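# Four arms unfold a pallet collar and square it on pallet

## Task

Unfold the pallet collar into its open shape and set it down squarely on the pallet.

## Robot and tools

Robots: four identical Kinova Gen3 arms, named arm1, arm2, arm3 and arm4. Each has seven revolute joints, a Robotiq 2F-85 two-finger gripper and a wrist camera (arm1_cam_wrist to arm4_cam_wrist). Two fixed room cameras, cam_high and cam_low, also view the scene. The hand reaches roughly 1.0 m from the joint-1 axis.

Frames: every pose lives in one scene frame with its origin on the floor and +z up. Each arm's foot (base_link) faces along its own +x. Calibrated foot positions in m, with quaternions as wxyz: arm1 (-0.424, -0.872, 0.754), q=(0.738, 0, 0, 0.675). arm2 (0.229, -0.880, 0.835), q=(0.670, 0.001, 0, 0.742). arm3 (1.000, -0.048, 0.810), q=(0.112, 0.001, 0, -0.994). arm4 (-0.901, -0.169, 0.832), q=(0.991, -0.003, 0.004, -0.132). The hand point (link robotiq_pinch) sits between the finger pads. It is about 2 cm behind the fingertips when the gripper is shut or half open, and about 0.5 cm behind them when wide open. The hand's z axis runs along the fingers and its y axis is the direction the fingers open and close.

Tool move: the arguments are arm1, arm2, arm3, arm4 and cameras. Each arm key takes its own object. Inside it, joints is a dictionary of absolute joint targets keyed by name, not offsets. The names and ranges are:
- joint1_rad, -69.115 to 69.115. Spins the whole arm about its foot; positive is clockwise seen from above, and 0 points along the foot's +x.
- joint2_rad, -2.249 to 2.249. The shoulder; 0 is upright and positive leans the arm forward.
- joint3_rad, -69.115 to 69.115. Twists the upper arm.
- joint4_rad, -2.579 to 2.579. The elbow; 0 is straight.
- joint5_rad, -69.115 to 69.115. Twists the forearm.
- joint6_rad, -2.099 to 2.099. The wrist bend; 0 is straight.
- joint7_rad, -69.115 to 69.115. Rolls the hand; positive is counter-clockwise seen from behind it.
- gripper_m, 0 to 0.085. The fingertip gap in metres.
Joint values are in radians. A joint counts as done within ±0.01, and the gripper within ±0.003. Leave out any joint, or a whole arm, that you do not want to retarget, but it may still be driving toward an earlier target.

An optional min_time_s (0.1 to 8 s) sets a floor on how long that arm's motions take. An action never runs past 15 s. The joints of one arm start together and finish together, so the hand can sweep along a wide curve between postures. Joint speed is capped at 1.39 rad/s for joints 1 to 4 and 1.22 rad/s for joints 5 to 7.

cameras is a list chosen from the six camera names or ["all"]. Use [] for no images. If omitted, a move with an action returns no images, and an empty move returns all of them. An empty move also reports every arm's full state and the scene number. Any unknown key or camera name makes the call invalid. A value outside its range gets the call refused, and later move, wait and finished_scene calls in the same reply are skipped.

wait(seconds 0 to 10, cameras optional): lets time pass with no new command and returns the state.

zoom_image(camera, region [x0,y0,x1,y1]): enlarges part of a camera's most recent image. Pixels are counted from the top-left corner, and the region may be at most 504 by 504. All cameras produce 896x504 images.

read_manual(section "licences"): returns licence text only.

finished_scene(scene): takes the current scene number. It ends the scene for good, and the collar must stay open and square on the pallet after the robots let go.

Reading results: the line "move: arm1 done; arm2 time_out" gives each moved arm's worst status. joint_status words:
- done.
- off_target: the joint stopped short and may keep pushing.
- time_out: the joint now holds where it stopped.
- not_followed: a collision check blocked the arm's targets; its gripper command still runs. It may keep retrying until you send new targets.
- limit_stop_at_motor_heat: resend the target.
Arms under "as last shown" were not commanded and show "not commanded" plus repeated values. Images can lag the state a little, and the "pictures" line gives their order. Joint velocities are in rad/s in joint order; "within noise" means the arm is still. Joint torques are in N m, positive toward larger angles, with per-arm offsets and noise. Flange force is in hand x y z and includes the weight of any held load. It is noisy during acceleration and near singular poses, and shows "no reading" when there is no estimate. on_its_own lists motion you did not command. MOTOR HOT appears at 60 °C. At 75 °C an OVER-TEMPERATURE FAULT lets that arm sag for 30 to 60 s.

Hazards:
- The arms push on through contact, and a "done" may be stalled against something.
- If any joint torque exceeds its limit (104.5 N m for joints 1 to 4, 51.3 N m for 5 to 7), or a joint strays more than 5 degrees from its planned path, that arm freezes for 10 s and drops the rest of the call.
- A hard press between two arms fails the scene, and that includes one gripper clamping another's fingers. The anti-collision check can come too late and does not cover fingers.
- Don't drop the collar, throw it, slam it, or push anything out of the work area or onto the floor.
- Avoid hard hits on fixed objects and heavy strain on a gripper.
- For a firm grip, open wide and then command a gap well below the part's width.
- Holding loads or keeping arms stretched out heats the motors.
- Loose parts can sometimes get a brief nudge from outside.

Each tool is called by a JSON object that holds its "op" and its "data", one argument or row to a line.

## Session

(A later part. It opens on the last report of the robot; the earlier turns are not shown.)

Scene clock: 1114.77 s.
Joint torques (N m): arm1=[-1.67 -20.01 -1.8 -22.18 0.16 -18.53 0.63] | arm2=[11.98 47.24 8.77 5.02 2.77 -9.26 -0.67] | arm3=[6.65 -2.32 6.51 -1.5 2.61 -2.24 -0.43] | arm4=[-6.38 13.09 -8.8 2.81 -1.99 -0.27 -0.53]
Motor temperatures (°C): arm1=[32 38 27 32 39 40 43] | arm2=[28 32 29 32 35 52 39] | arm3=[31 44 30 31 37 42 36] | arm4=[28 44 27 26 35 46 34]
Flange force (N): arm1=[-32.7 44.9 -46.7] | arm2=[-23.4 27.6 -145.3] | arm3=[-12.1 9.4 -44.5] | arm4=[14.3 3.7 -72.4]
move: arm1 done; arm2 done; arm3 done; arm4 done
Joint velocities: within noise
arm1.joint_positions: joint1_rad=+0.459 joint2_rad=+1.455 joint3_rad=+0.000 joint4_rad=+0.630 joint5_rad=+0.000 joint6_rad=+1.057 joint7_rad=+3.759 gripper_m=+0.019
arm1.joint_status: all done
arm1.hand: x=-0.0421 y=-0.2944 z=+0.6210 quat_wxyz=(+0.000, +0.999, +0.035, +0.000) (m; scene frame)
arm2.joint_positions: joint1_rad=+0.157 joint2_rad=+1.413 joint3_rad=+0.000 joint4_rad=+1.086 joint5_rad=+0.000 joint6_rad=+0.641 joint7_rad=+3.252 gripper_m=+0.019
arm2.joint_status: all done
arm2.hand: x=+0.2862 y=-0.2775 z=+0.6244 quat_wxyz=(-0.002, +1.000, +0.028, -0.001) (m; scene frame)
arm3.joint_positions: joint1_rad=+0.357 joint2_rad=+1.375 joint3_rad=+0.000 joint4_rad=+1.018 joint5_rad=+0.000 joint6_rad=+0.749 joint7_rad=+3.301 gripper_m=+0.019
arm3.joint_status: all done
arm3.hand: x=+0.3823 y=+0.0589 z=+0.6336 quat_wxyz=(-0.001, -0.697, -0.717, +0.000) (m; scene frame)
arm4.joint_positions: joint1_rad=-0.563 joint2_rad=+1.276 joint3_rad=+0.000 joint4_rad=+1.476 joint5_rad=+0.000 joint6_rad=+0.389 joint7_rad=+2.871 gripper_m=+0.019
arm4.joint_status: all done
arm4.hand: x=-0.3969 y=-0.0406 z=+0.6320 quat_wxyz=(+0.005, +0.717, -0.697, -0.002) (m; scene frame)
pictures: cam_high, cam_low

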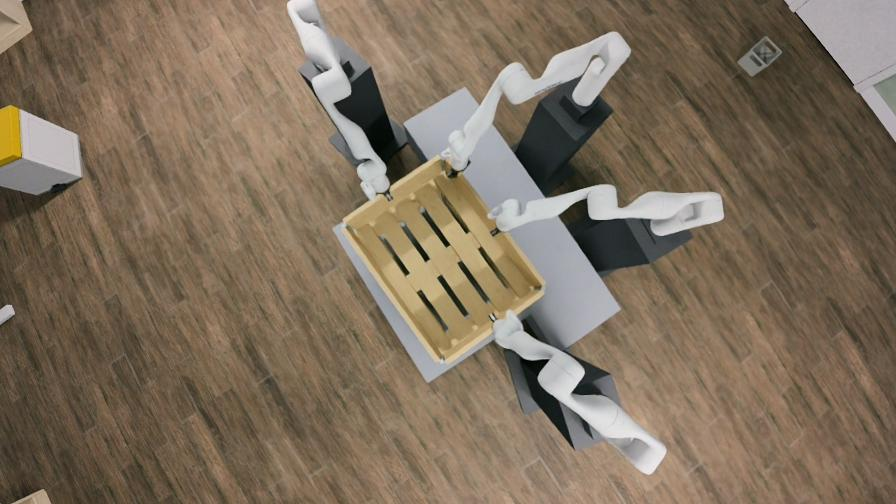

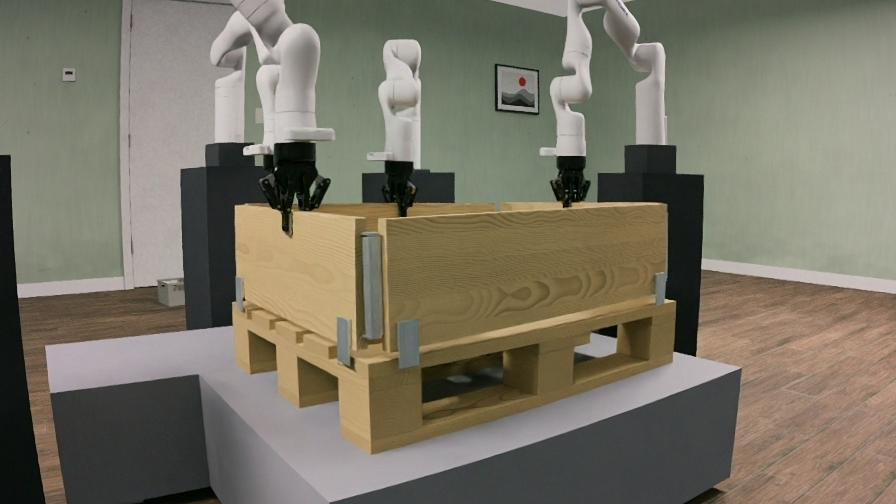

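{"op": "move", "data": {
  "arm1": {"joints":{"joint2_rad":1.4200,"joint4_rad":0.6518,"joint6_rad":1.0698},"min_time_s":1.3},
  "arm2": {"joints":{"joint2_rad":1.3763,"joint4_rad":1.1132,"joint6_rad":0.6521},"min_time_s":1.3},
  "arm3": {"joints":{"joint2_rad":1.3387,"joint4_rad":1.0399,"joint6_rad":0.7630},"min_time_s":1.3},
  "arm4": {"joints":{"joint2_rad":1.2369,"joint4_rad":1.4976,"joint6_rad":0.4071},"min_time_s":1.3}
}}

{"op": "move", "data": {
  "arm1": {"joints":{"joint1_rad":0.4624,"joint2_rad":1.4135,"joint4_rad":0.6682,"joint6_rad":1.0599,"joint7_rad":3.7472},"min_time_s":1.8},
  "arm2": {"joints":{"joint1_rad":0.1594,"joint2_rad":1.3626,"joint4_rad":1.1575,"joint6_rad":0.6215,"joint7_rad":3.2392},"min_time_s":1.8},
  "arm3": {"joints":{"joint1_rad":0.3385,"joint2_rad":1.3447,"joint4_rad":1.0224,"joint6_rad":0.7745,"joint7_rad":3.3003},"min_time_s":1.8},
  "arm4": {"joints":{"joint1_rad":-0.5726,"joint2_rad":1.2332,"joint4_rad":1.5132,"joint6_rad":0.3952,"joint7_rad":2.8796},"min_time_s":1.8},
  "cameras": ["all"]
}}

{"op": "zoom_image", "data": {
  "camera": "cam_low",
  "region": [210, 240, 460, 460]
}}

{"op": "zoom_image", "data": {
  "camera": "cam_low",
  "region": [590, 230, 710, 350]
}}

{"op": "zoom_image", "data": {
  "camera": "cam_high",
  "region": [410, 130, 560, 310]
}}

Scene clock: 1172.43 s.
Joint torques (N m): arm1=[-9 -39.86 -5.97 -20.85 -2.05 -8.72 0.71] | arm2=[2.38 -5.76 1 16.87 0.38 12.59 -0.44] | arm3=[18.82 -33.21 16.91 -2.7 5.61 6.07 -0.42] | arm4=[3.72 -24.38 1.67 10.93 -0.25 10.12 -0.21]
Motor temperatures (°C): arm1=[32 38 27 33 39 41 43] | arm2=[29 42 29 30 35 50 39] | arm3=[31 40 29 31 37 41 36] | arm4=[28 42 27 26 35 45 34]
Flange force (N): arm1=[-5.6 26.8 1.6] | arm2=[2.3 -38.3 -1.2] | arm3=[-26.8 -15.7 23.1] | arm4=[-12.8 -25.5 30.0]
move: arm1 done; arm2 done; arm3 done; arm4 done
Joint velocities: within noise
arm1.joint_positions: joint1_rad=+0.459 joint2_rad=+1.420 joint3_rad=+0.000 joint4_rad=+0.652 joint5_rad=+0.000 joint6_rad=+1.070 joint7_rad=+3.759 gripper_m=+0.019
arm1.joint_status: all done
arm1.hand: x=-0.0420 y=-0.2944 z=+0.6390 quat_wxyz=(+0.000, +0.999, +0.035, +0.000) (m; scene frame)
arm2.joint_positions: joint1_rad=+0.157 joint2_rad=+1.376 joint3_rad=+0.000 joint4_rad=+1.113 joint5_rad=+0.000 joint6_rad=+0.652 joint7_rad=+3.252 gripper_m=+0.019
arm2.joint_status: all done
arm2.hand: x=+0.2863 y=-0.2785 z=+0.6412 quat_wxyz=(-0.001, +1.000, +0.028, -0.001) (m; scene frame)
arm3.joint_positions: joint1_rad=+0.357 joint2_rad=+1.339 joint3_rad=+0.000 joint4_rad=+1.040 joint5_rad=+0.000 joint6_rad=+0.763 joint7_rad=+3.301 gripper_m=+0.019
arm3.joint_status: all done
arm3.hand: x=+0.3824 y=+0.0589 z=+0.6516 quat_wxyz=(-0.001, -0.697, -0.717, +0.000) (m; scene frame)
arm4.joint_positions: joint1_rad=-0.563 joint2_rad=+1.237 joint3_rad=+0.000 joint4_rad=+1.498 joint5_rad=+0.000 joint6_rad=+0.407 joint7_rad=+2.871 gripper_m=+0.019
arm4.joint_status: all done
arm4.hand: x=-0.3967 y=-0.0405 z=+0.6500 quat_wxyz=(+0.005, +0.717, -0.697, -0.002) (m; scene frame)
pictures: none

Scene clock: 1174.53 s.
Joint torques (N m): arm1=[-7.56 -38.64 -4.73 -20.6 -1.14 -8.85 1.12] | arm2=[2.14 -5.23 1.2 17.9 0.69 13.05 -0.13] | arm3=[18.4 -33.68 16.23 -2.97 5.32 6.04 -0.65] | arm4=[2.39 -23.94 -0.06 12.05 -0.76 10.62 -0.38]
Motor temperatures (°C): arm1=[32 38 27 33 39 41 43] | arm2=[29 41 29 30 35 49 39] | arm3=[31 40 29 31 37 41 36] | arm4=[28 42 27 26 35 45 34]
Flange force (N): arm1=[-8.0 26.1 -0.4] | arm2=[1.8 -39.3 -0.6] | arm3=[-25.7 -15.5 23.5] | arm4=[-10.2 -28.1 31.1]
move: arm1 done; arm2 done; arm3 done; arm4 done
Joint velocities: within noise
arm1.joint_positions: joint1_rad=+0.462 joint2_rad=+1.414 joint3_rad=+0.000 joint4_rad=+0.668 joint5_rad=+0.000 joint6_rad=+1.060 joint7_rad=+3.747 gripper_m=+0.019
arm1.joint_status: all done
arm1.hand: x=-0.0410 y=-0.2974 z=+0.6390 quat_wxyz=(+0.000, +1.000, +0.027, +0.000) (m; scene frame)
arm2.joint_positions: joint1_rad=+0.159 joint2_rad=+1.363 joint3_rad=+0.000 joint4_rad=+1.157 joint5_rad=+0.000 joint6_rad=+0.621 joint7_rad=+3.239 gripper_m=+0.019
arm2.joint_status: all done
arm2.hand: x=+0.2873 y=-0.2875 z=+0.6412 quat_wxyz=(-0.001, +1.000, +0.020, -0.001) (m; scene frame)
arm3.joint_positions: joint1_rad=+0.339 joint2_rad=+1.345 joint3_rad=+0.000 joint4_rad=+1.022 joint5_rad=+0.000 joint6_rad=+0.775 joint7_rad=+3.300 gripper_m=+0.019
arm3.joint_status: all done
arm3.hand: x=+0.3774 y=+0.0479 z=+0.6516 quat_wxyz=(-0.001, -0.691, -0.723, +0.000) (m; scene frame)
arm4.joint_positions: joint1_rad=-0.573 joint2_rad=+1.233 joint3_rad=+0.000 joint4_rad=+1.513 joint5_rad=+0.000 joint6_rad=+0.395 joint7_rad=+2.880 gripper_m=+0.019
arm4.joint_status: all done
arm4.hand: x=-0.4017 y=-0.0370 z=+0.6500 quat_wxyz=(+0.005, +0.723, -0.691, -0.002) (m; scene frame)
pictures: arm1_cam_wrist, arm2_cam_wrist, arm3_cam_wrist, arm4_cam_wrist, cam_high, cam_low

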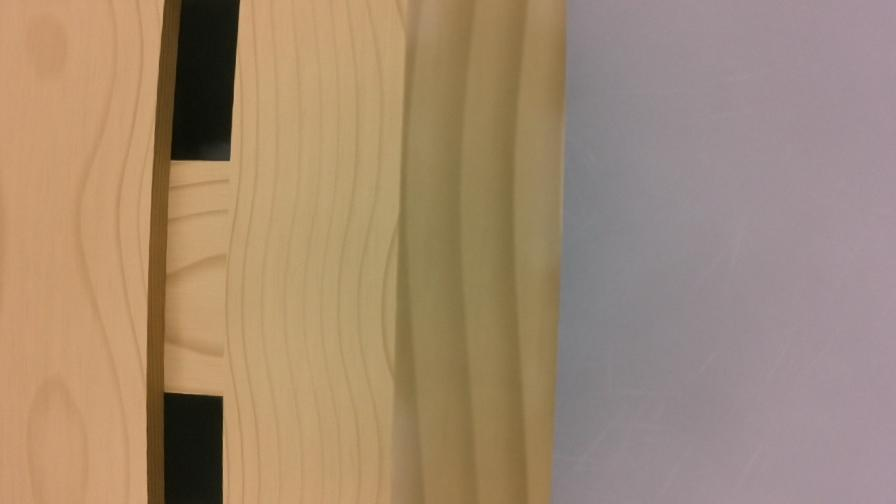

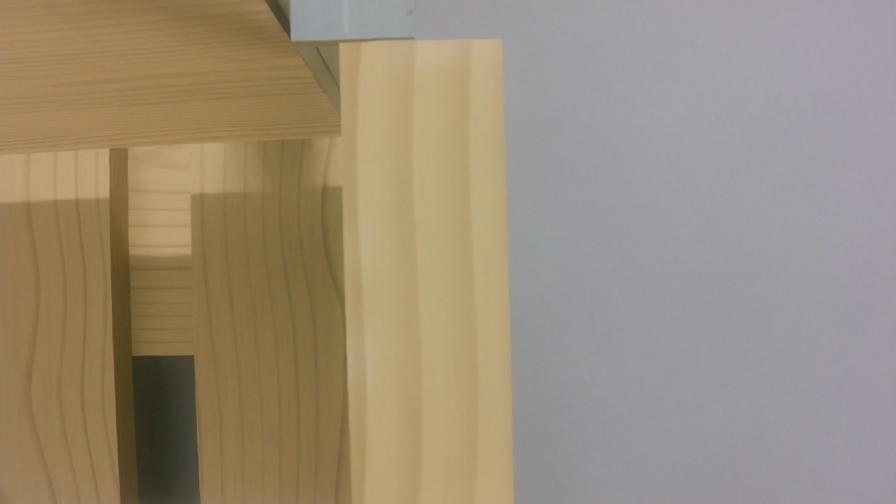

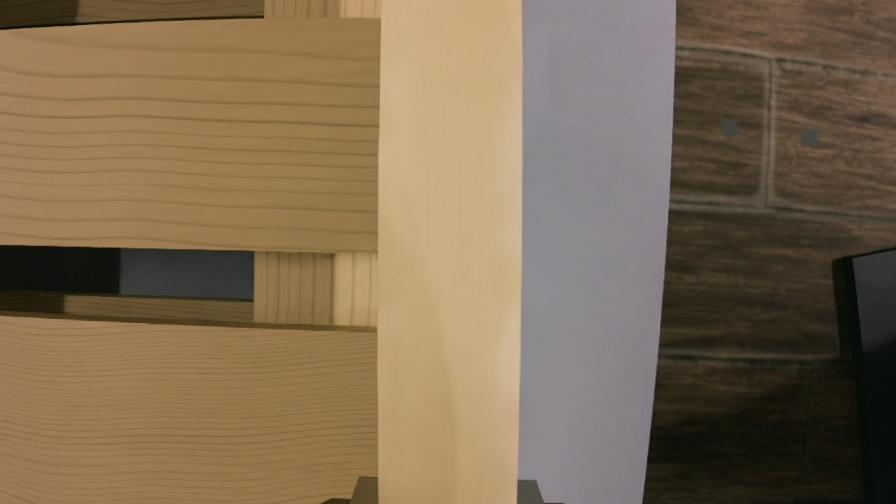

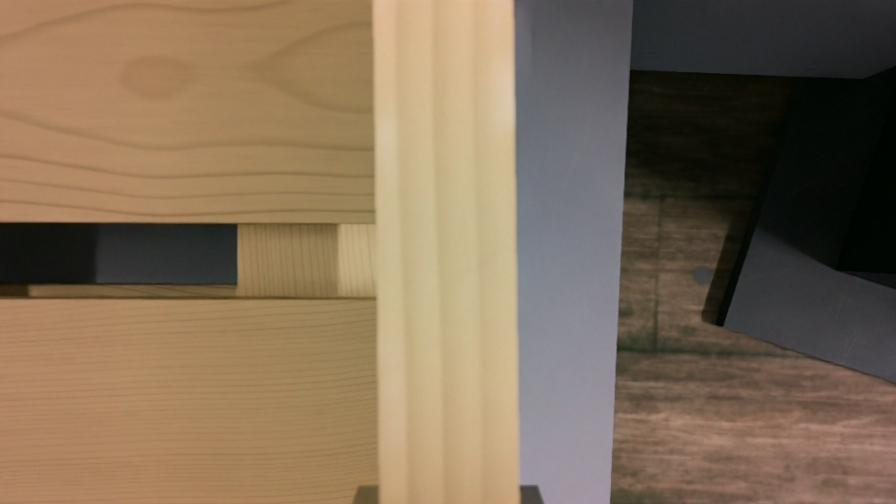

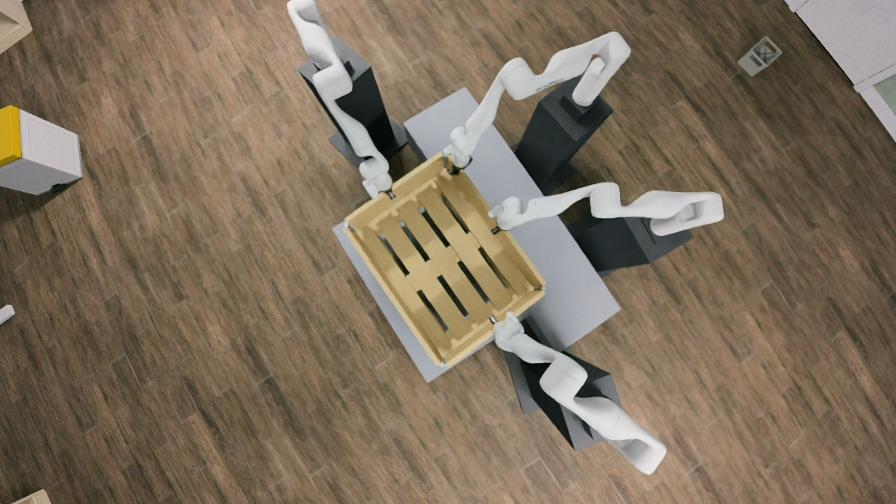

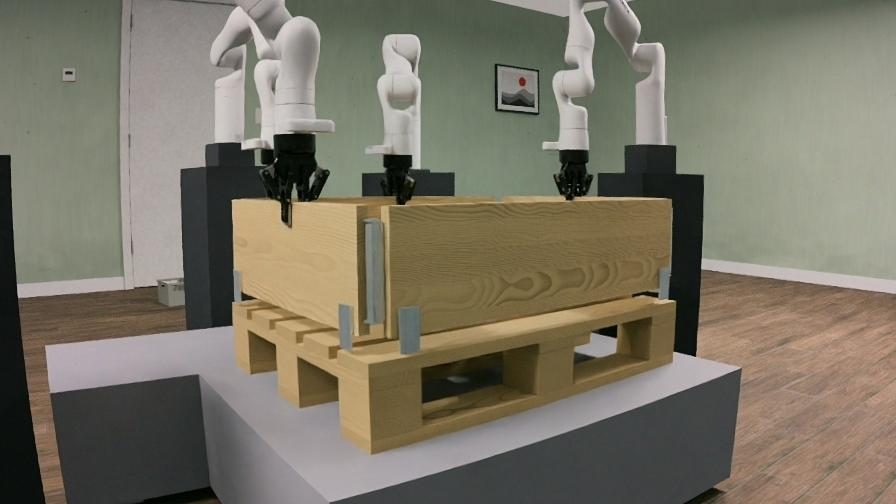

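Scaled by 2.016 from the camera's 896x504 image, which has a finer 1280x720 frame.

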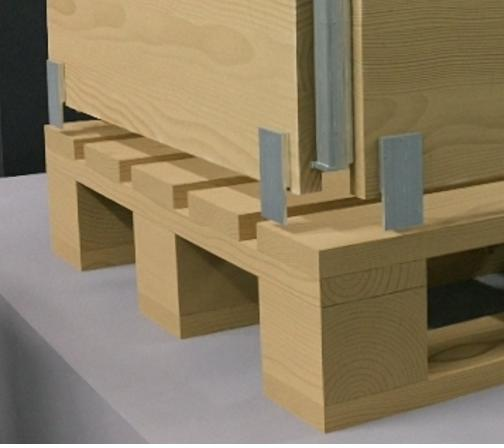

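Scaled by 4.200 from the camera's 896x504 image, which has a finer 1280x720 frame.

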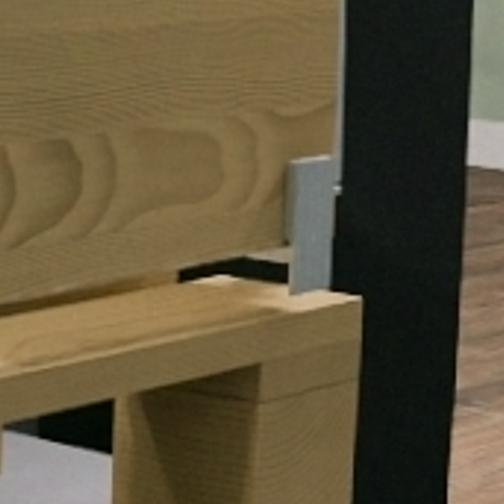

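Scaled by 2.800 from the camera's 896x504 image, which has a finer 1280x720 frame.

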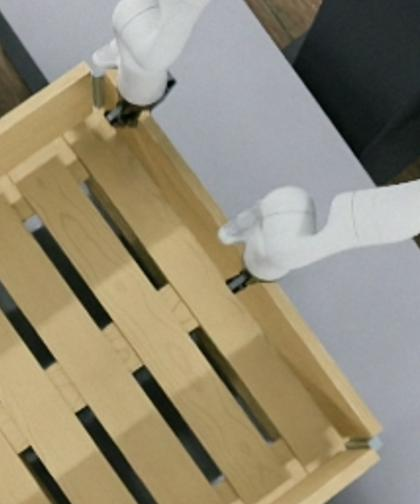

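{"op": "move", "data": {
  "arm1": {"joints":{"joint1_rad":0.4587,"joint2_rad":1.4628,"joint4_rad":0.6099,"joint6_rad":1.0689,"joint7_rad":3.7434},"min_time_s":2},
  "arm2": {"joints":{"joint1_rad":0.1589,"joint2_rad":1.4085,"joint4_rad":1.1060,"joint6_rad":0.6271,"joint7_rad":3.2387},"min_time_s":2},
  "arm3": {"joints":{"joint1_rad":0.3464,"joint2_rad":1.3828,"joint4_rad":0.9956,"joint6_rad":0.7632,"joint7_rad":3.3082},"min_time_s":2},
  "arm4": {"joints":{"joint1_rad":-0.5818,"joint2_rad":1.2740,"joint4_rad":1.4863,"joint6_rad":0.3813,"joint7_rad":2.8705},"min_time_s":2},
  "cameras": ["cam_low"]
}}

{"op": "zoom_image", "data": {
  "camera": "cam_low",
  "region": [210, 240, 460, 460]
}}

{"op": "zoom_image", "data": {
  "camera": "cam_low",
  "region": [590, 230, 710, 350]
}}

{"op": "zoom_image", "data": {
  "camera": "cam_low",
  "region": [220, 250, 300, 330]
}}

Scene clock: 1217.63 s.
Joint torques (N m): arm1=[-7.59 -44.7 -4.02 -23.22 -0.7 -9.26 1.27] | arm2=[2.25 -20.69 2.27 9.21 1.22 10.9 0.12] | arm3=[45.05 23 39.55 4.42 14.32 -5.55 -0.73] | arm4=[5.45 -26.63 3.64 4.7 -0.36 6.46 -0.77]
Motor temperatures (°C): arm1=[32 40 27 33 39 40 43] | arm2=[29 38 29 31 35 49 39] | arm3=[31 40 29 31 37 42 36] | arm4=[27 43 26 26 35 45 34]
Flange force (N): arm1=[-9.4 27.8 6.5] | arm2=[-0.4 -28.3 18.9] | arm3=[-72.4 3.3 -90.8] | arm4=[-12.1 -12.3 24.2]
move: arm1 done; arm2 done; arm3 done; arm4 done
Joint velocities: within noise
arm1.joint_positions: joint1_rad=+0.459 joint2_rad=+1.463 joint3_rad=+0.000 joint4_rad=+0.610 joint5_rad=+0.000 joint6_rad=+1.069 joint7_rad=+3.743 gripper_m=+0.019
arm1.joint_status: all done
arm1.hand: x=-0.0410 y=-0.2925 z=+0.6209 quat_wxyz=(+0.000, +1.000, +0.027, +0.000) (m; scene frame)
arm2.joint_positions: joint1_rad=+0.159 joint2_rad=+1.409 joint3_rad=+0.000 joint4_rad=+1.106 joint5_rad=+0.000 joint6_rad=+0.627 joint7_rad=+3.239 gripper_m=+0.019
arm2.joint_status: all done
arm2.hand: x=+0.2873 y=-0.2825 z=+0.6232 quat_wxyz=(-0.001, +1.000, +0.020, -0.001) (m; scene frame)
arm3.joint_positions: joint1_rad=+0.346 joint2_rad=+1.383 joint3_rad=+0.000 joint4_rad=+0.996 joint5_rad=+0.000 joint6_rad=+0.763 joint7_rad=+3.308 gripper_m=+0.019
arm3.joint_status: all done
arm3.hand: x=+0.3774 y=+0.0527 z=+0.6335 quat_wxyz=(-0.001, -0.691, -0.723, +0.000) (m; scene frame)
arm4.joint_positions: joint1_rad=-0.582 joint2_rad=+1.274 joint3_rad=+0.000 joint4_rad=+1.486 joint5_rad=+0.000 joint6_rad=+0.381 joint7_rad=+2.870 gripper_m=+0.019
arm4.joint_status: all done
arm4.hand: x=-0.4019 y=-0.0321 z=+0.6320 quat_wxyz=(+0.005, +0.723, -0.691, -0.002) (m; scene frame)
pictures: cam_low

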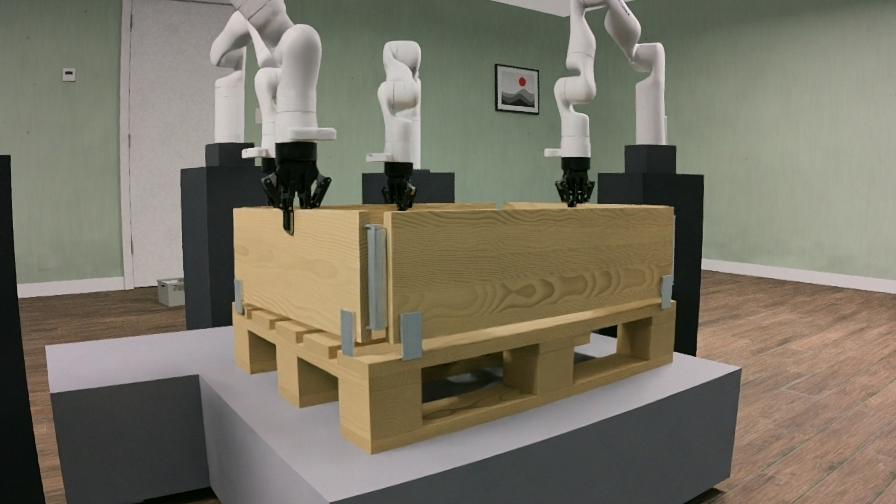

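Scaled by 2.016 from the camera's 896x504 image, which has a finer 1280x720 frame.

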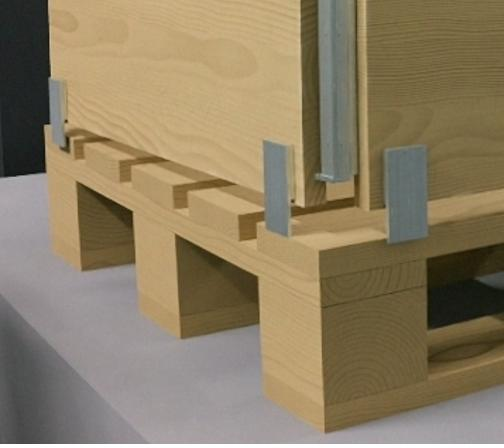

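Scaled by 4.200 from the camera's 896x504 image, which has a finer 1280x720 frame.

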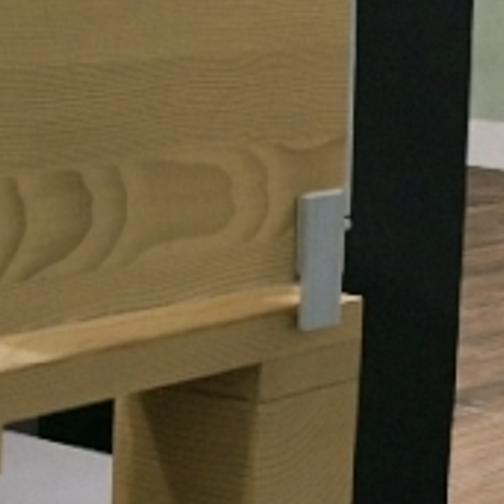

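Scaled by 6.300 from the camera's 896x504 image, which has a finer 1280x720 frame.

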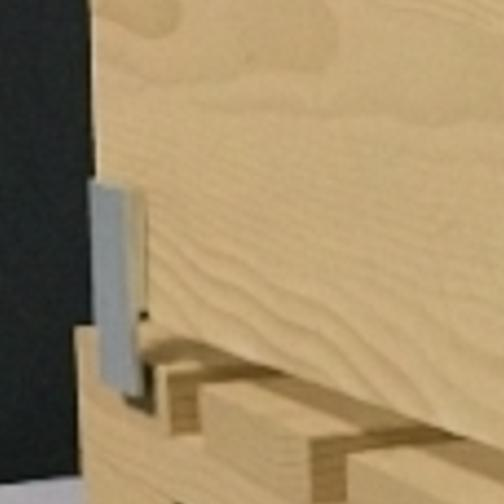

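{"op": "move", "data": {
  "arm1": {"joints":{"joint1_rad":0.4653,"joint2_rad":1.4546,"joint4_rad":0.5872,"joint6_rad":1.0998,"joint7_rad":3.7605},"min_time_s":1.6},
  "arm2": {"joints":{"joint1_rad":0.1684,"joint2_rad":1.3901,"joint4_rad":1.1009,"joint6_rad":0.6506,"joint7_rad":3.2587},"min_time_s":1.6},
  "arm3": {"joints":{"joint1_rad":0.3547,"joint2_rad":1.3559,"joint4_rad":1.0174,"joint6_rad":0.7683,"joint7_rad":3.3269},"min_time_s":1.6},
  "arm4": {"joints":{"joint1_rad":-0.5745,"joint2_rad":1.2494,"joint4_rad":1.4928,"joint6_rad":0.3994,"joint7_rad":2.8882},"min_time_s":1.6}
}}

{"op": "move", "data": {
  "arm1": {"joints":{"joint2_rad":1.4865,"joint4_rad":0.5645,"joint6_rad":1.0906},"min_time_s":1.6},
  "arm2": {"joints":{"joint2_rad":1.4244,"joint4_rad":1.0760,"joint6_rad":0.6412},"min_time_s":1.6},
  "arm3": {"joints":{"joint2_rad":1.3889,"joint4_rad":0.9967,"joint6_rad":0.7560},"min_time_s":1.6},
  "arm4": {"joints":{"joint2_rad":1.2847,"joint4_rad":1.4728,"joint6_rad":0.3841},"min_time_s":1.6},
  "cameras": ["cam_low"]
}}

{"op": "zoom_image", "data": {
  "camera": "cam_low",
  "region": [300, 280, 440, 400]
}}

{"op": "zoom_image", "data": {
  "camera": "cam_low",
  "region": [590, 230, 710, 350]
}}

{"op": "zoom_image", "data": {
  "camera": "cam_low",
  "region": [220, 250, 300, 330]
}}

Scene clock: 1258.80 s.
Joint torques (N m): arm1=[-4.89 -39.15 -2.19 -23.79 0.35 -12.38 1.19] | arm2=[8.32 -12.42 7.7 16.66 2.76 14.44 0.07] | arm3=[19.04 -29.98 18.24 -0.9 6.39 6.36 -0.78] | arm4=[3.9 -27.01 1.97 11.52 -0.4 10.58 -0.47]
Motor temperatures (°C): arm1=[32 41 27 34 39 39 43] | arm2=[28 37 29 30 35 48 39] | arm3=[35 40 33 31 39 41 36] | arm4=[27 42 26 26 35 44 34]
Flange force (N): arm1=[-18.4 32.5 -6.9] | arm2=[-7.5 -42.9 14.2] | arm3=[-25.4 -19.2 18.9] | arm4=[-12.8 -28.6 37.1]
move: arm1 done; arm2 done; arm3 done; arm4 done
Joint velocities: within noise
arm1.joint_positions: joint1_rad=+0.465 joint2_rad=+1.455 joint3_rad=+0.000 joint4_rad=+0.587 joint5_rad=+0.000 joint6_rad=+1.100 joint7_rad=+3.760 gripper_m=+0.019
arm1.joint_status: all done
arm1.hand: x=-0.0350 y=-0.2915 z=+0.6329 quat_wxyz=(+0.000, +0.999, +0.032, +0.000) (m; scene frame)
arm2.joint_positions: joint1_rad=+0.168 joint2_rad=+1.390 joint3_rad=+0.000 joint4_rad=+1.101 joint5_rad=+0.000 joint6_rad=+0.651 joint7_rad=+3.259 gripper_m=+0.019
arm2.joint_status: all done
arm2.hand: x=+0.2933 y=-0.2785 z=+0.6352 quat_wxyz=(-0.001, +1.000, +0.026, -0.001) (m; scene frame)
arm3.joint_positions: joint1_rad=+0.355 joint2_rad=+1.356 joint3_rad=+0.000 joint4_rad=+1.017 joint5_rad=+0.000 joint6_rad=+0.768 joint7_rad=+3.327 gripper_m=+0.019
arm3.joint_status: all done
arm3.hand: x=+0.3794 y=+0.0579 z=+0.6457 quat_wxyz=(-0.001, -0.687, -0.727, +0.000) (m; scene frame)
arm4.joint_positions: joint1_rad=-0.574 joint2_rad=+1.249 joint3_rad=+0.000 joint4_rad=+1.493 joint5_rad=+0.000 joint6_rad=+0.399 joint7_rad=+2.888 gripper_m=+0.019
arm4.joint_status: all done
arm4.hand: x=-0.3987 y=-0.0351 z=+0.6440 quat_wxyz=(+0.005, +0.726, -0.687, -0.002) (m; scene frame)
pictures: none

Scene clock: 1260.70 s.
Joint torques (N m): arm1=[-6.42 -43.06 -2.7 -25.45 0.15 -12.53 1.25] | arm2=[7.75 -21.8 7.77 10.16 2.9 12.16 0.22] | arm3=[38.35 25.62 33.58 4.53 12.12 -6.15 -0.64] | arm4=[6.68 -22.38 5.31 6.32 0.2 6.77 -0.62]
Motor temperatures (°C): arm1=[32 41 27 34 39 39 43] | arm2=[28 37 29 30 35 48 39] | arm3=[35 40 33 31 39 41 36] | arm4=[27 42 26 26 35 44 34]
Flange force (N): arm1=[-17.8 35.2 -2.6] | arm2=[-8.4 -32.6 23.7] | arm3=[-62.7 5.6 -96.6] | arm4=[-14.8 -13.6 17.0]
move: arm1 done; arm2 done; arm3 done; arm4 done
Joint velocities: within noise
arm1.joint_positions: joint1_rad=+0.465 joint2_rad=+1.487 joint3_rad=+0.000 joint4_rad=+0.565 joint5_rad=+0.000 joint6_rad=+1.091 joint7_rad=+3.761 gripper_m=+0.019
arm1.joint_status: all done
arm1.hand: x=-0.0350 y=-0.2915 z=+0.6170 quat_wxyz=(+0.000, +0.999, +0.032, +0.000) (m; scene frame)
arm2.joint_positions: joint1_rad=+0.168 joint2_rad=+1.424 joint3_rad=+0.000 joint4_rad=+1.076 joint5_rad=+0.000 joint6_rad=+0.641 joint7_rad=+3.259 gripper_m=+0.019
arm2.joint_status: all done
arm2.hand: x=+0.2932 y=-0.2785 z=+0.6192 quat_wxyz=(-0.001, +1.000, +0.026, -0.001) (m; scene frame)
arm3.joint_positions: joint1_rad=+0.355 joint2_rad=+1.389 joint3_rad=+0.000 joint4_rad=+0.997 joint5_rad=+0.000 joint6_rad=+0.756 joint7_rad=+3.327 gripper_m=+0.019
arm3.joint_status: all done
arm3.hand: x=+0.3794 y=+0.0578 z=+0.6294 quat_wxyz=(-0.001, -0.687, -0.727, +0.000) (m; scene frame)
arm4.joint_positions: joint1_rad=-0.574 joint2_rad=+1.285 joint3_rad=+0.000 joint4_rad=+1.473 joint5_rad=+0.000 joint6_rad=+0.384 joint7_rad=+2.888 gripper_m=+0.019
arm4.joint_status: all done
arm4.hand: x=-0.3989 y=-0.0352 z=+0.6280 quat_wxyz=(+0.005, +0.726, -0.687, -0.002) (m; scene frame)
pictures: cam_low

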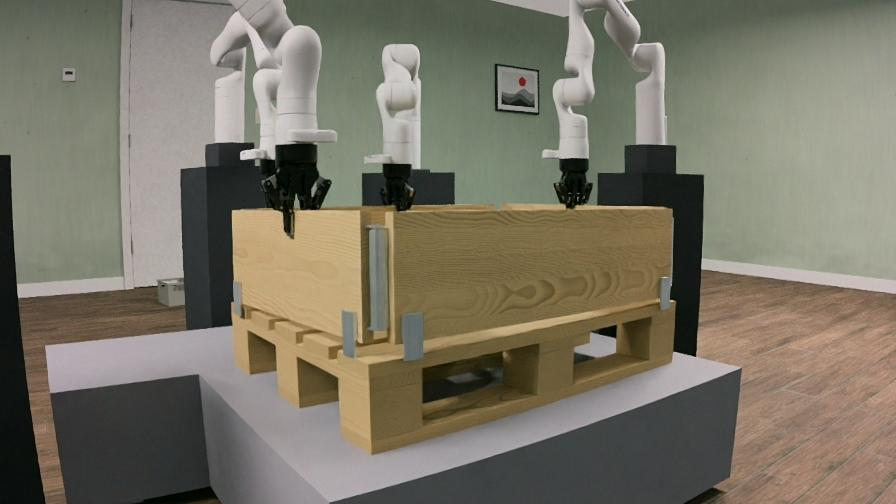

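Scaled by 3.600 from the camera's 896x504 image, which has a finer 1280x720 frame.

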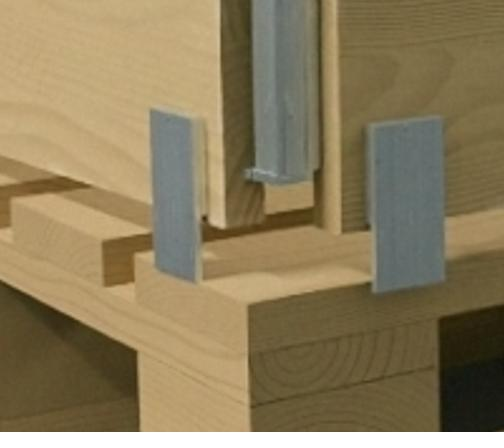

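Scaled by 4.200 from the camera's 896x504 image, which has a finer 1280x720 frame.

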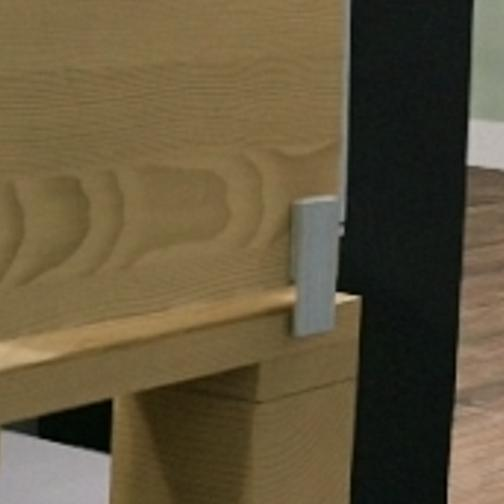

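Scaled by 6.300 from the camera's 896x504 image, which has a finer 1280x720 frame.

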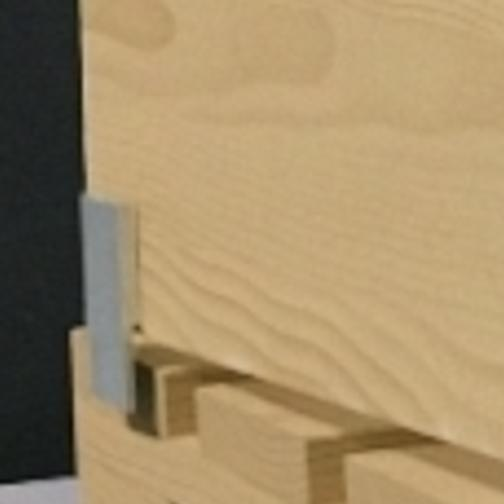

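{"op": "move", "data": {
  "arm1": {"joints":{"joint1_rad":0.4726,"joint2_rad":1.4678,"joint4_rad":0.5542,"joint6_rad":1.1196,"joint7_rad":3.7677},"min_time_s":1.6},
  "arm2": {"joints":{"joint1_rad":0.1783,"joint2_rad":1.3912,"joint4_rad":1.0974,"joint6_rad":0.6530,"joint7_rad":3.2686},"min_time_s":1.6},
  "arm3": {"joints":{"joint1_rad":0.3559,"joint2_rad":1.3449,"joint4_rad":1.0500,"joint6_rad":0.7467,"joint7_rad":3.3282},"min_time_s":1.6},
  "arm4": {"joints":{"joint1_rad":-0.5711,"joint2_rad":1.2549,"joint4_rad":1.4697,"joint6_rad":0.4170,"joint7_rad":2.8916},"min_time_s":1.6}
}}

{"op": "move", "data": {
  "arm1": {"joints":{"joint2_rad":1.5001,"joint4_rad":0.5303,"joint6_rad":1.1112},"min_time_s":1.6},
  "arm2": {"joints":{"joint2_rad":1.4254,"joint4_rad":1.0725,"joint6_rad":0.6437},"min_time_s":1.6},
  "arm3": {"joints":{"joint2_rad":1.3772,"joint4_rad":1.0298,"joint6_rad":0.7346},"min_time_s":1.6},
  "arm4": {"joints":{"joint2_rad":1.2900,"joint4_rad":1.4497,"joint6_rad":0.4019},"min_time_s":1.6},
  "cameras": ["cam_low"]
}}

{"op": "zoom_image", "data": {
  "camera": "cam_low",
  "region": [300, 280, 440, 400]
}}

{"op": "zoom_image", "data": {
  "camera": "cam_low",
  "region": [590, 230, 710, 350]
}}

{"op": "zoom_image", "data": {
  "camera": "cam_low",
  "region": [220, 250, 300, 330]
}}

Scene clock: 1310.93 s.
Joint torques (N m): arm1=[-5.19 -41.63 -2.14 -24.31 0.32 -11.91 1.19] | arm2=[8.32 -11.54 7.88 12.87 2.93 11.74 0.16] | arm3=[13.34 -32.25 13.08 0.09 4.42 7.44 -0.66] | arm4=[3.82 -25.08 2.2 13 -0.2 11.29 -0.47]
Motor temperatures (°C): arm1=[32 42 27 35 39 40 43] | arm2=[28 36 29 29 35 48 39] | arm3=[38 41 35 31 40 42 36] | arm4=[27 41 26 25 34 44 34]
Flange force (N): arm1=[-18.1 32.4 -2.7] | arm2=[-9.0 -31.9 5.0] | arm3=[-15.8 -22.1 25.8] | arm4=[-13.2 -31.8 35.0]
move: arm1 done; arm2 done; arm3 done; arm4 done
Joint velocities: within noise
arm1.joint_positions: joint1_rad=+0.473 joint2_rad=+1.468 joint3_rad=+0.000 joint4_rad=+0.554 joint5_rad=+0.000 joint6_rad=+1.120 joint7_rad=+3.768 gripper_m=+0.019
arm1.joint_status: all done
arm1.hand: x=-0.0290 y=-0.2915 z=+0.6330 quat_wxyz=(+0.000, +0.999, +0.032, +0.000) (m; scene frame)
arm2.joint_positions: joint1_rad=+0.178 joint2_rad=+1.391 joint3_rad=+0.000 joint4_rad=+1.097 joint5_rad=+0.000 joint6_rad=+0.653 joint7_rad=+3.269 gripper_m=+0.019
arm2.joint_status: all done
arm2.hand: x=+0.2993 y=-0.2785 z=+0.6352 quat_wxyz=(-0.001, +1.000, +0.026, -0.001) (m; scene frame)
arm3.joint_positions: joint1_rad=+0.356 joint2_rad=+1.345 joint3_rad=+0.000 joint4_rad=+1.050 joint5_rad=+0.000 joint6_rad=+0.747 joint7_rad=+3.328 gripper_m=+0.019
arm3.joint_status: all done
arm3.hand: x=+0.3854 y=+0.0578 z=+0.6455 quat_wxyz=(-0.001, -0.687, -0.727, +0.000) (m; scene frame)
arm4.joint_positions: joint1_rad=-0.571 joint2_rad=+1.255 joint3_rad=+0.000 joint4_rad=+1.470 joint5_rad=+0.000 joint6_rad=+0.417 joint7_rad=+2.892 gripper_m=+0.019
arm4.joint_status: all done
arm4.hand: x=-0.3927 y=-0.0350 z=+0.6440 quat_wxyz=(+0.005, +0.726, -0.687, -0.002) (m; scene frame)
pictures: none

Scene clock: 1312.83 s.
Joint torques (N m): arm1=[-4.15 -35.88 -1.54 -23.17 0.71 -13.7 1.19] | arm2=[8.32 -10.95 7.88 13.59 2.93 11.96 0.11] | arm3=[13.68 -34.83 13.68 -0.94 4.63 7.32 -0.56] | arm4=[5.29 -17.16 3.41 14.11 0.1 10.5 -0.29]
Motor temperatures (°C): arm1=[32 42 27 35 39 40 43] | arm2=[28 36 29 29 35 48 39] | arm3=[38 41 34 31 40 42 36] | arm4=[27 41 26 25 34 44 34]
Flange force (N): arm1=no reading | arm2=[-8.6 -33.9 5.7] | arm3=[-16.7 -21.2 29.9] | arm4=[-15.9 -29.6 18.9]
move: arm1 done; arm2 done; arm3 done; arm4 done
Joint velocities: within noise
arm1.joint_positions: joint1_rad=+0.473 joint2_rad=+1.500 joint3_rad=+0.000 joint4_rad=+0.530 joint5_rad=+0.000 joint6_rad=+1.111 joint7_rad=+3.768 gripper_m=+0.019
arm1.joint_status: all done
arm1.hand: x=-0.0290 y=-0.2915 z=+0.6171 quat_wxyz=(+0.000, +0.999, +0.032, +0.000) (m; scene frame)
arm2.joint_positions: joint1_rad=+0.178 joint2_rad=+1.425 joint3_rad=+0.000 joint4_rad=+1.073 joint5_rad=+0.000 joint6_rad=+0.644 joint7_rad=+3.269 gripper_m=+0.019
arm2.joint_status: all done
arm2.hand: x=+0.2992 y=-0.2784 z=+0.6193 quat_wxyz=(-0.001, +1.000, +0.026, -0.001) (m; scene frame)
arm3.joint_positions: joint1_rad=+0.356 joint2_rad=+1.377 joint3_rad=+0.000 joint4_rad=+1.030 joint5_rad=+0.000 joint6_rad=+0.735 joint7_rad=+3.328 gripper_m=+0.019
arm3.joint_status: all done
arm3.hand: x=+0.3854 y=+0.0578 z=+0.6297 quat_wxyz=(-0.001, -0.687, -0.727, +0.000) (m; scene frame)
arm4.joint_positions: joint1_rad=-0.571 joint2_rad=+1.290 joint3_rad=+0.000 joint4_rad=+1.450 joint5_rad=+0.000 joint6_rad=+0.402 joint7_rad=+2.892 gripper_m=+0.019
arm4.joint_status: all done
arm4.hand: x=-0.3929 y=-0.0351 z=+0.6280 quat_wxyz=(+0.005, +0.726, -0.687, -0.002) (m; scene frame)
pictures: cam_low

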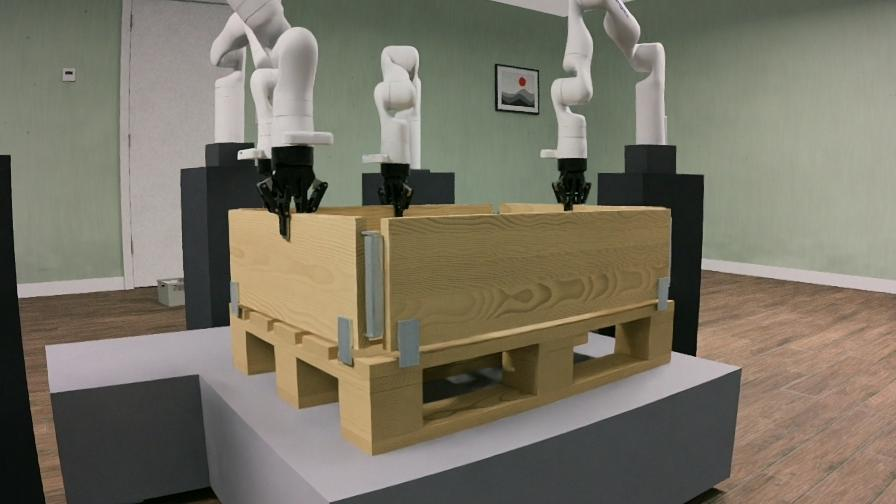

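Scaled by 3.600 from the camera's 896x504 image, which has a finer 1280x720 frame.

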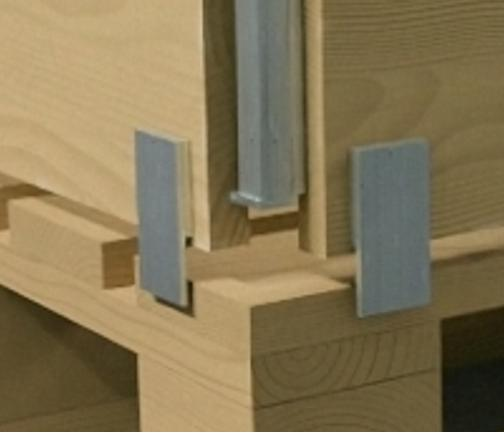

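Scaled by 4.200 from the camera's 896x504 image, which has a finer 1280x720 frame.

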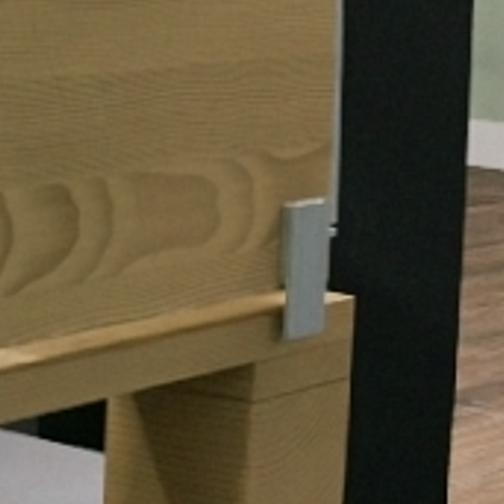

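Scaled by 6.300 from the camera's 896x504 image, which has a finer 1280x720 frame.

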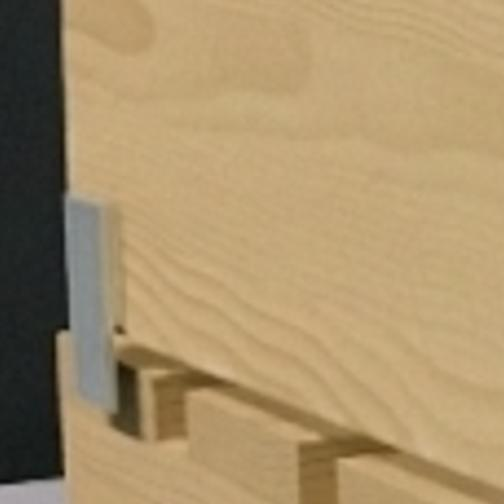

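{"op": "move", "data": {
  "arm1": {"joints":{"joint2_rad":1.5369,"joint4_rad":0.4995,"joint6_rad":1.1052},"min_time_s":2},
  "arm2": {"joints":{"joint2_rad":1.4626,"joint4_rad":1.0431,"joint6_rad":0.6359},"min_time_s":2},
  "arm3": {"joints":{"joint2_rad":1.4130,"joint4_rad":1.0055,"joint6_rad":0.7231},"min_time_s":2},
  "arm4": {"joints":{"joint2_rad":1.3276,"joint4_rad":1.4262,"joint6_rad":0.3878},"min_time_s":2},
  "cameras": ["all"]
}}

{"op": "zoom_image", "data": {
  "camera": "cam_low",
  "region": [210, 200, 460, 440]
}}

{"op": "zoom_image", "data": {
  "camera": "cam_low",
  "region": [590, 230, 710, 350]
}}

Scene clock: 1334.30 s.
Joint torques (N m): arm1=[-5.25 30.79 -4.48 -12.56 -0.41 -33.68 1.23] | arm2=[0.35 45.06 -1.19 10.12 0.59 -5.44 -0.1] | arm3=[8.53 7.8 7.93 -4.11 2.94 -7.73 -0.68] | arm4=[10.02 32.96 9.07 7.47 1.51 -1.07 -0.47]
Motor temperatures (°C): arm1=[32 42 27 35 39 40 43] | arm2=[28 35 29 29 35 48 39] | arm3=[36 41 34 31 40 41 36] | arm4=[27 40 26 25 34 44 34]
Flange force (N): arm1=no reading | arm2=[-3.0 13.1 -130.5] | arm3=[-17.8 21.0 -73.6] | arm4=[-16.8 8.6 -110.4]
move: arm1 done; arm2 done; arm3 done; arm4 done
TORQUE WARNING: arm1's joint6_rad reached its warning level (29.4 N m). A warning alone does not stop the arm.
Joint velocities: within noise
arm1.joint_positions: joint1_rad=+0.473 joint2_rad=+1.536 joint3_rad=+0.000 joint4_rad=+0.500 joint5_rad=+0.000 joint6_rad=+1.105 joint7_rad=+3.768 gripper_m=+0.019
arm1.joint_status: all done
arm1.hand: x=-0.0289 y=-0.2914 z=+0.6003 quat_wxyz=(+0.000, +0.999, +0.032, +0.000) (m; scene frame)
arm2.joint_positions: joint1_rad=+0.178 joint2_rad=+1.461 joint3_rad=+0.000 joint4_rad=+1.043 joint5_rad=+0.000 joint6_rad=+0.636 joint7_rad=+3.269 gripper_m=+0.019
arm2.joint_status: all done
arm2.hand: x=+0.2993 y=-0.2775 z=+0.6033 quat_wxyz=(-0.002, +1.000, +0.026, -0.001) (m; scene frame)
arm3.joint_positions: joint1_rad=+0.356 joint2_rad=+1.413 joint3_rad=+0.000 joint4_rad=+1.005 joint5_rad=+0.000 joint6_rad=+0.723 joint7_rad=+3.328 gripper_m=+0.019
arm3.joint_status: all done
arm3.hand: x=+0.3854 y=+0.0578 z=+0.6125 quat_wxyz=(-0.001, -0.687, -0.727, +0.000) (m; scene frame)
arm4.joint_positions: joint1_rad=-0.571 joint2_rad=+1.327 joint3_rad=+0.000 joint4_rad=+1.426 joint5_rad=+0.000 joint6_rad=+0.388 joint7_rad=+2.892 gripper_m=+0.019
arm4.joint_status: all done
arm4.hand: x=-0.3926 y=-0.0352 z=+0.6114 quat_wxyz=(+0.004, +0.726, -0.687, -0.002) (m; scene frame)
pictures: arm1_cam_wrist, arm2_cam_wrist, arm3_cam_wrist, arm4_cam_wrist, cam_high, cam_low

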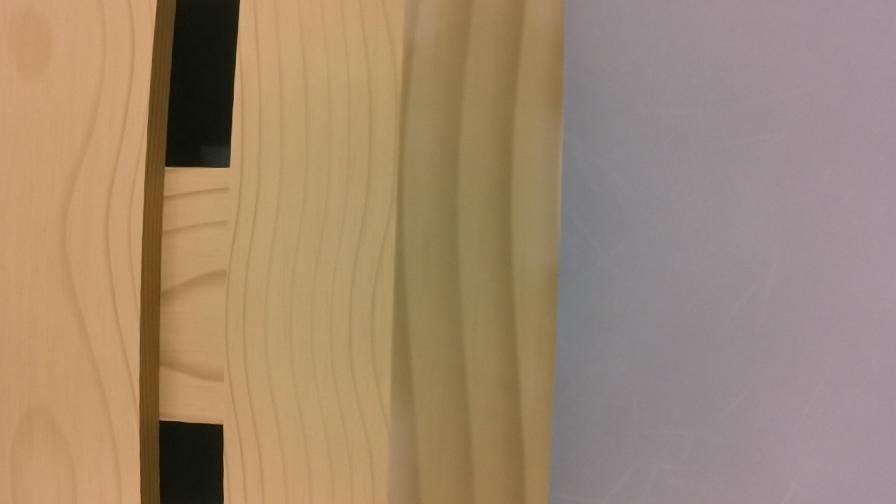

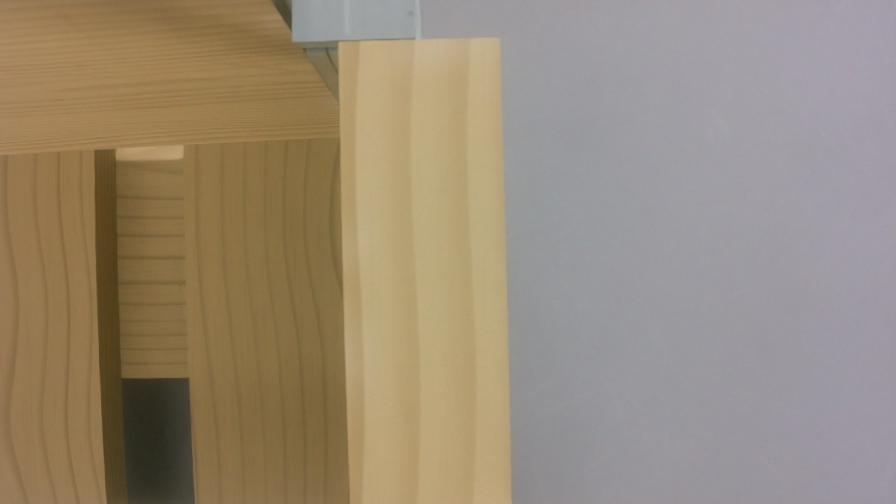

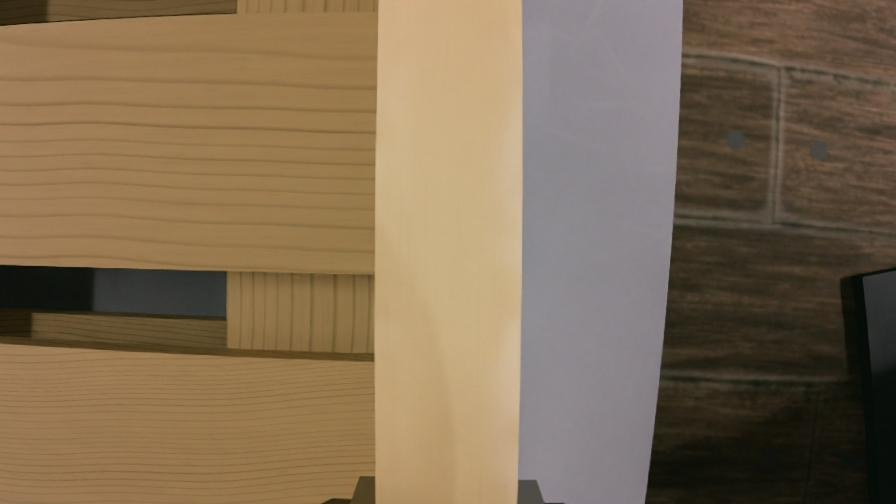

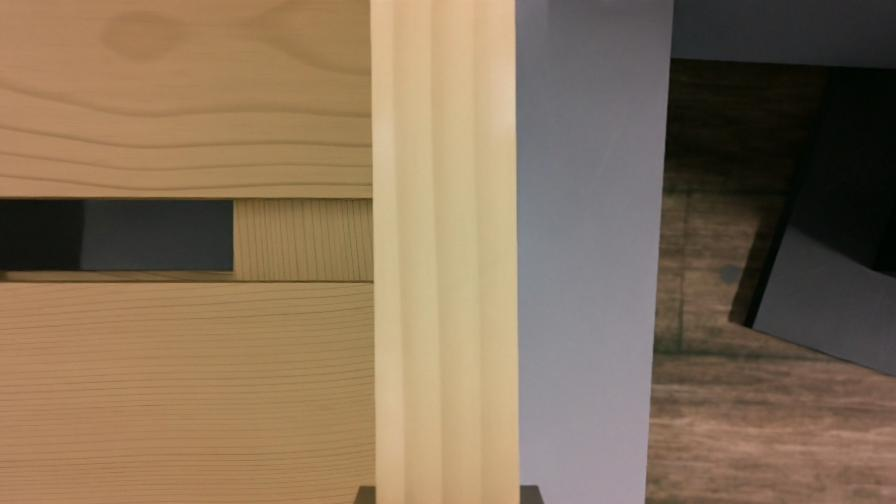

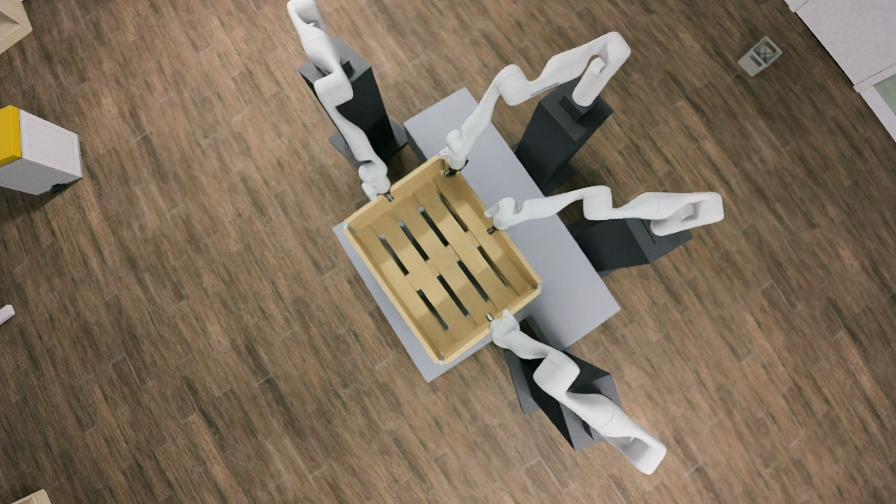

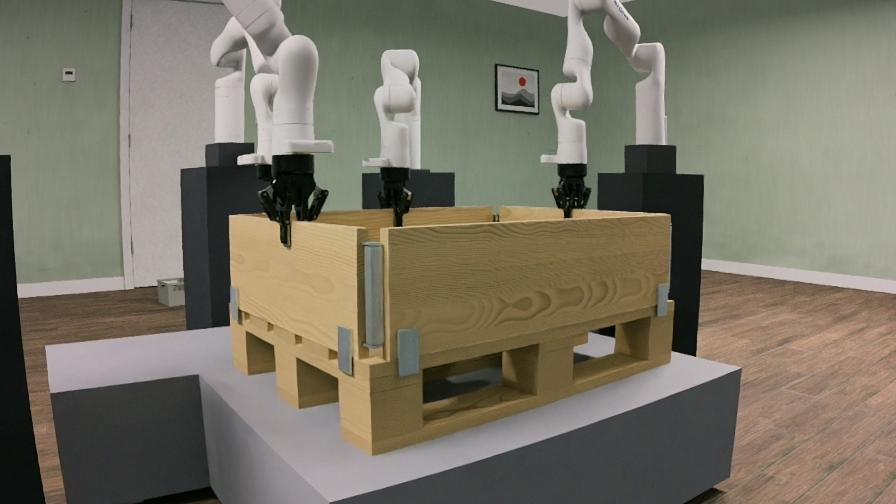

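Scaled by 2.016 from the camera's 896x504 image, which has a finer 1280x720 frame.

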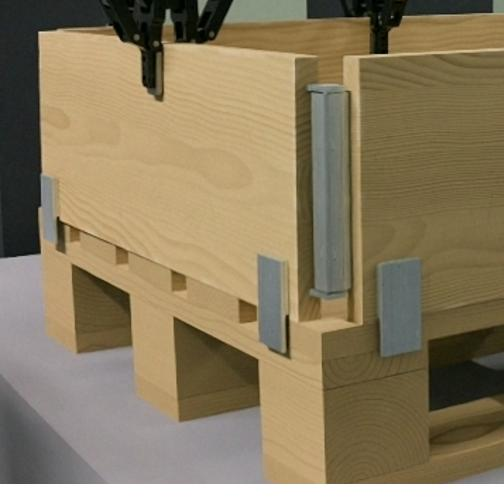

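Scaled by 4.200 from the camera's 896x504 image, which has a finer 1280x720 frame.

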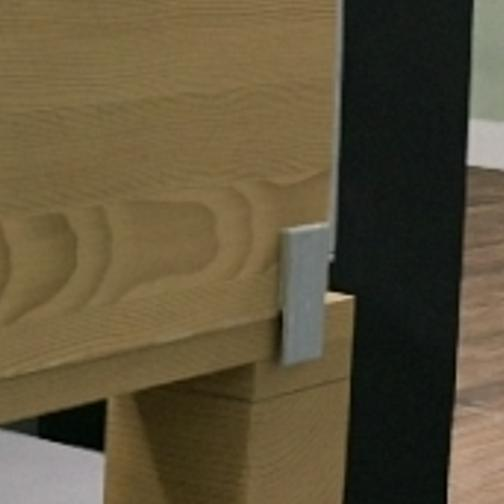

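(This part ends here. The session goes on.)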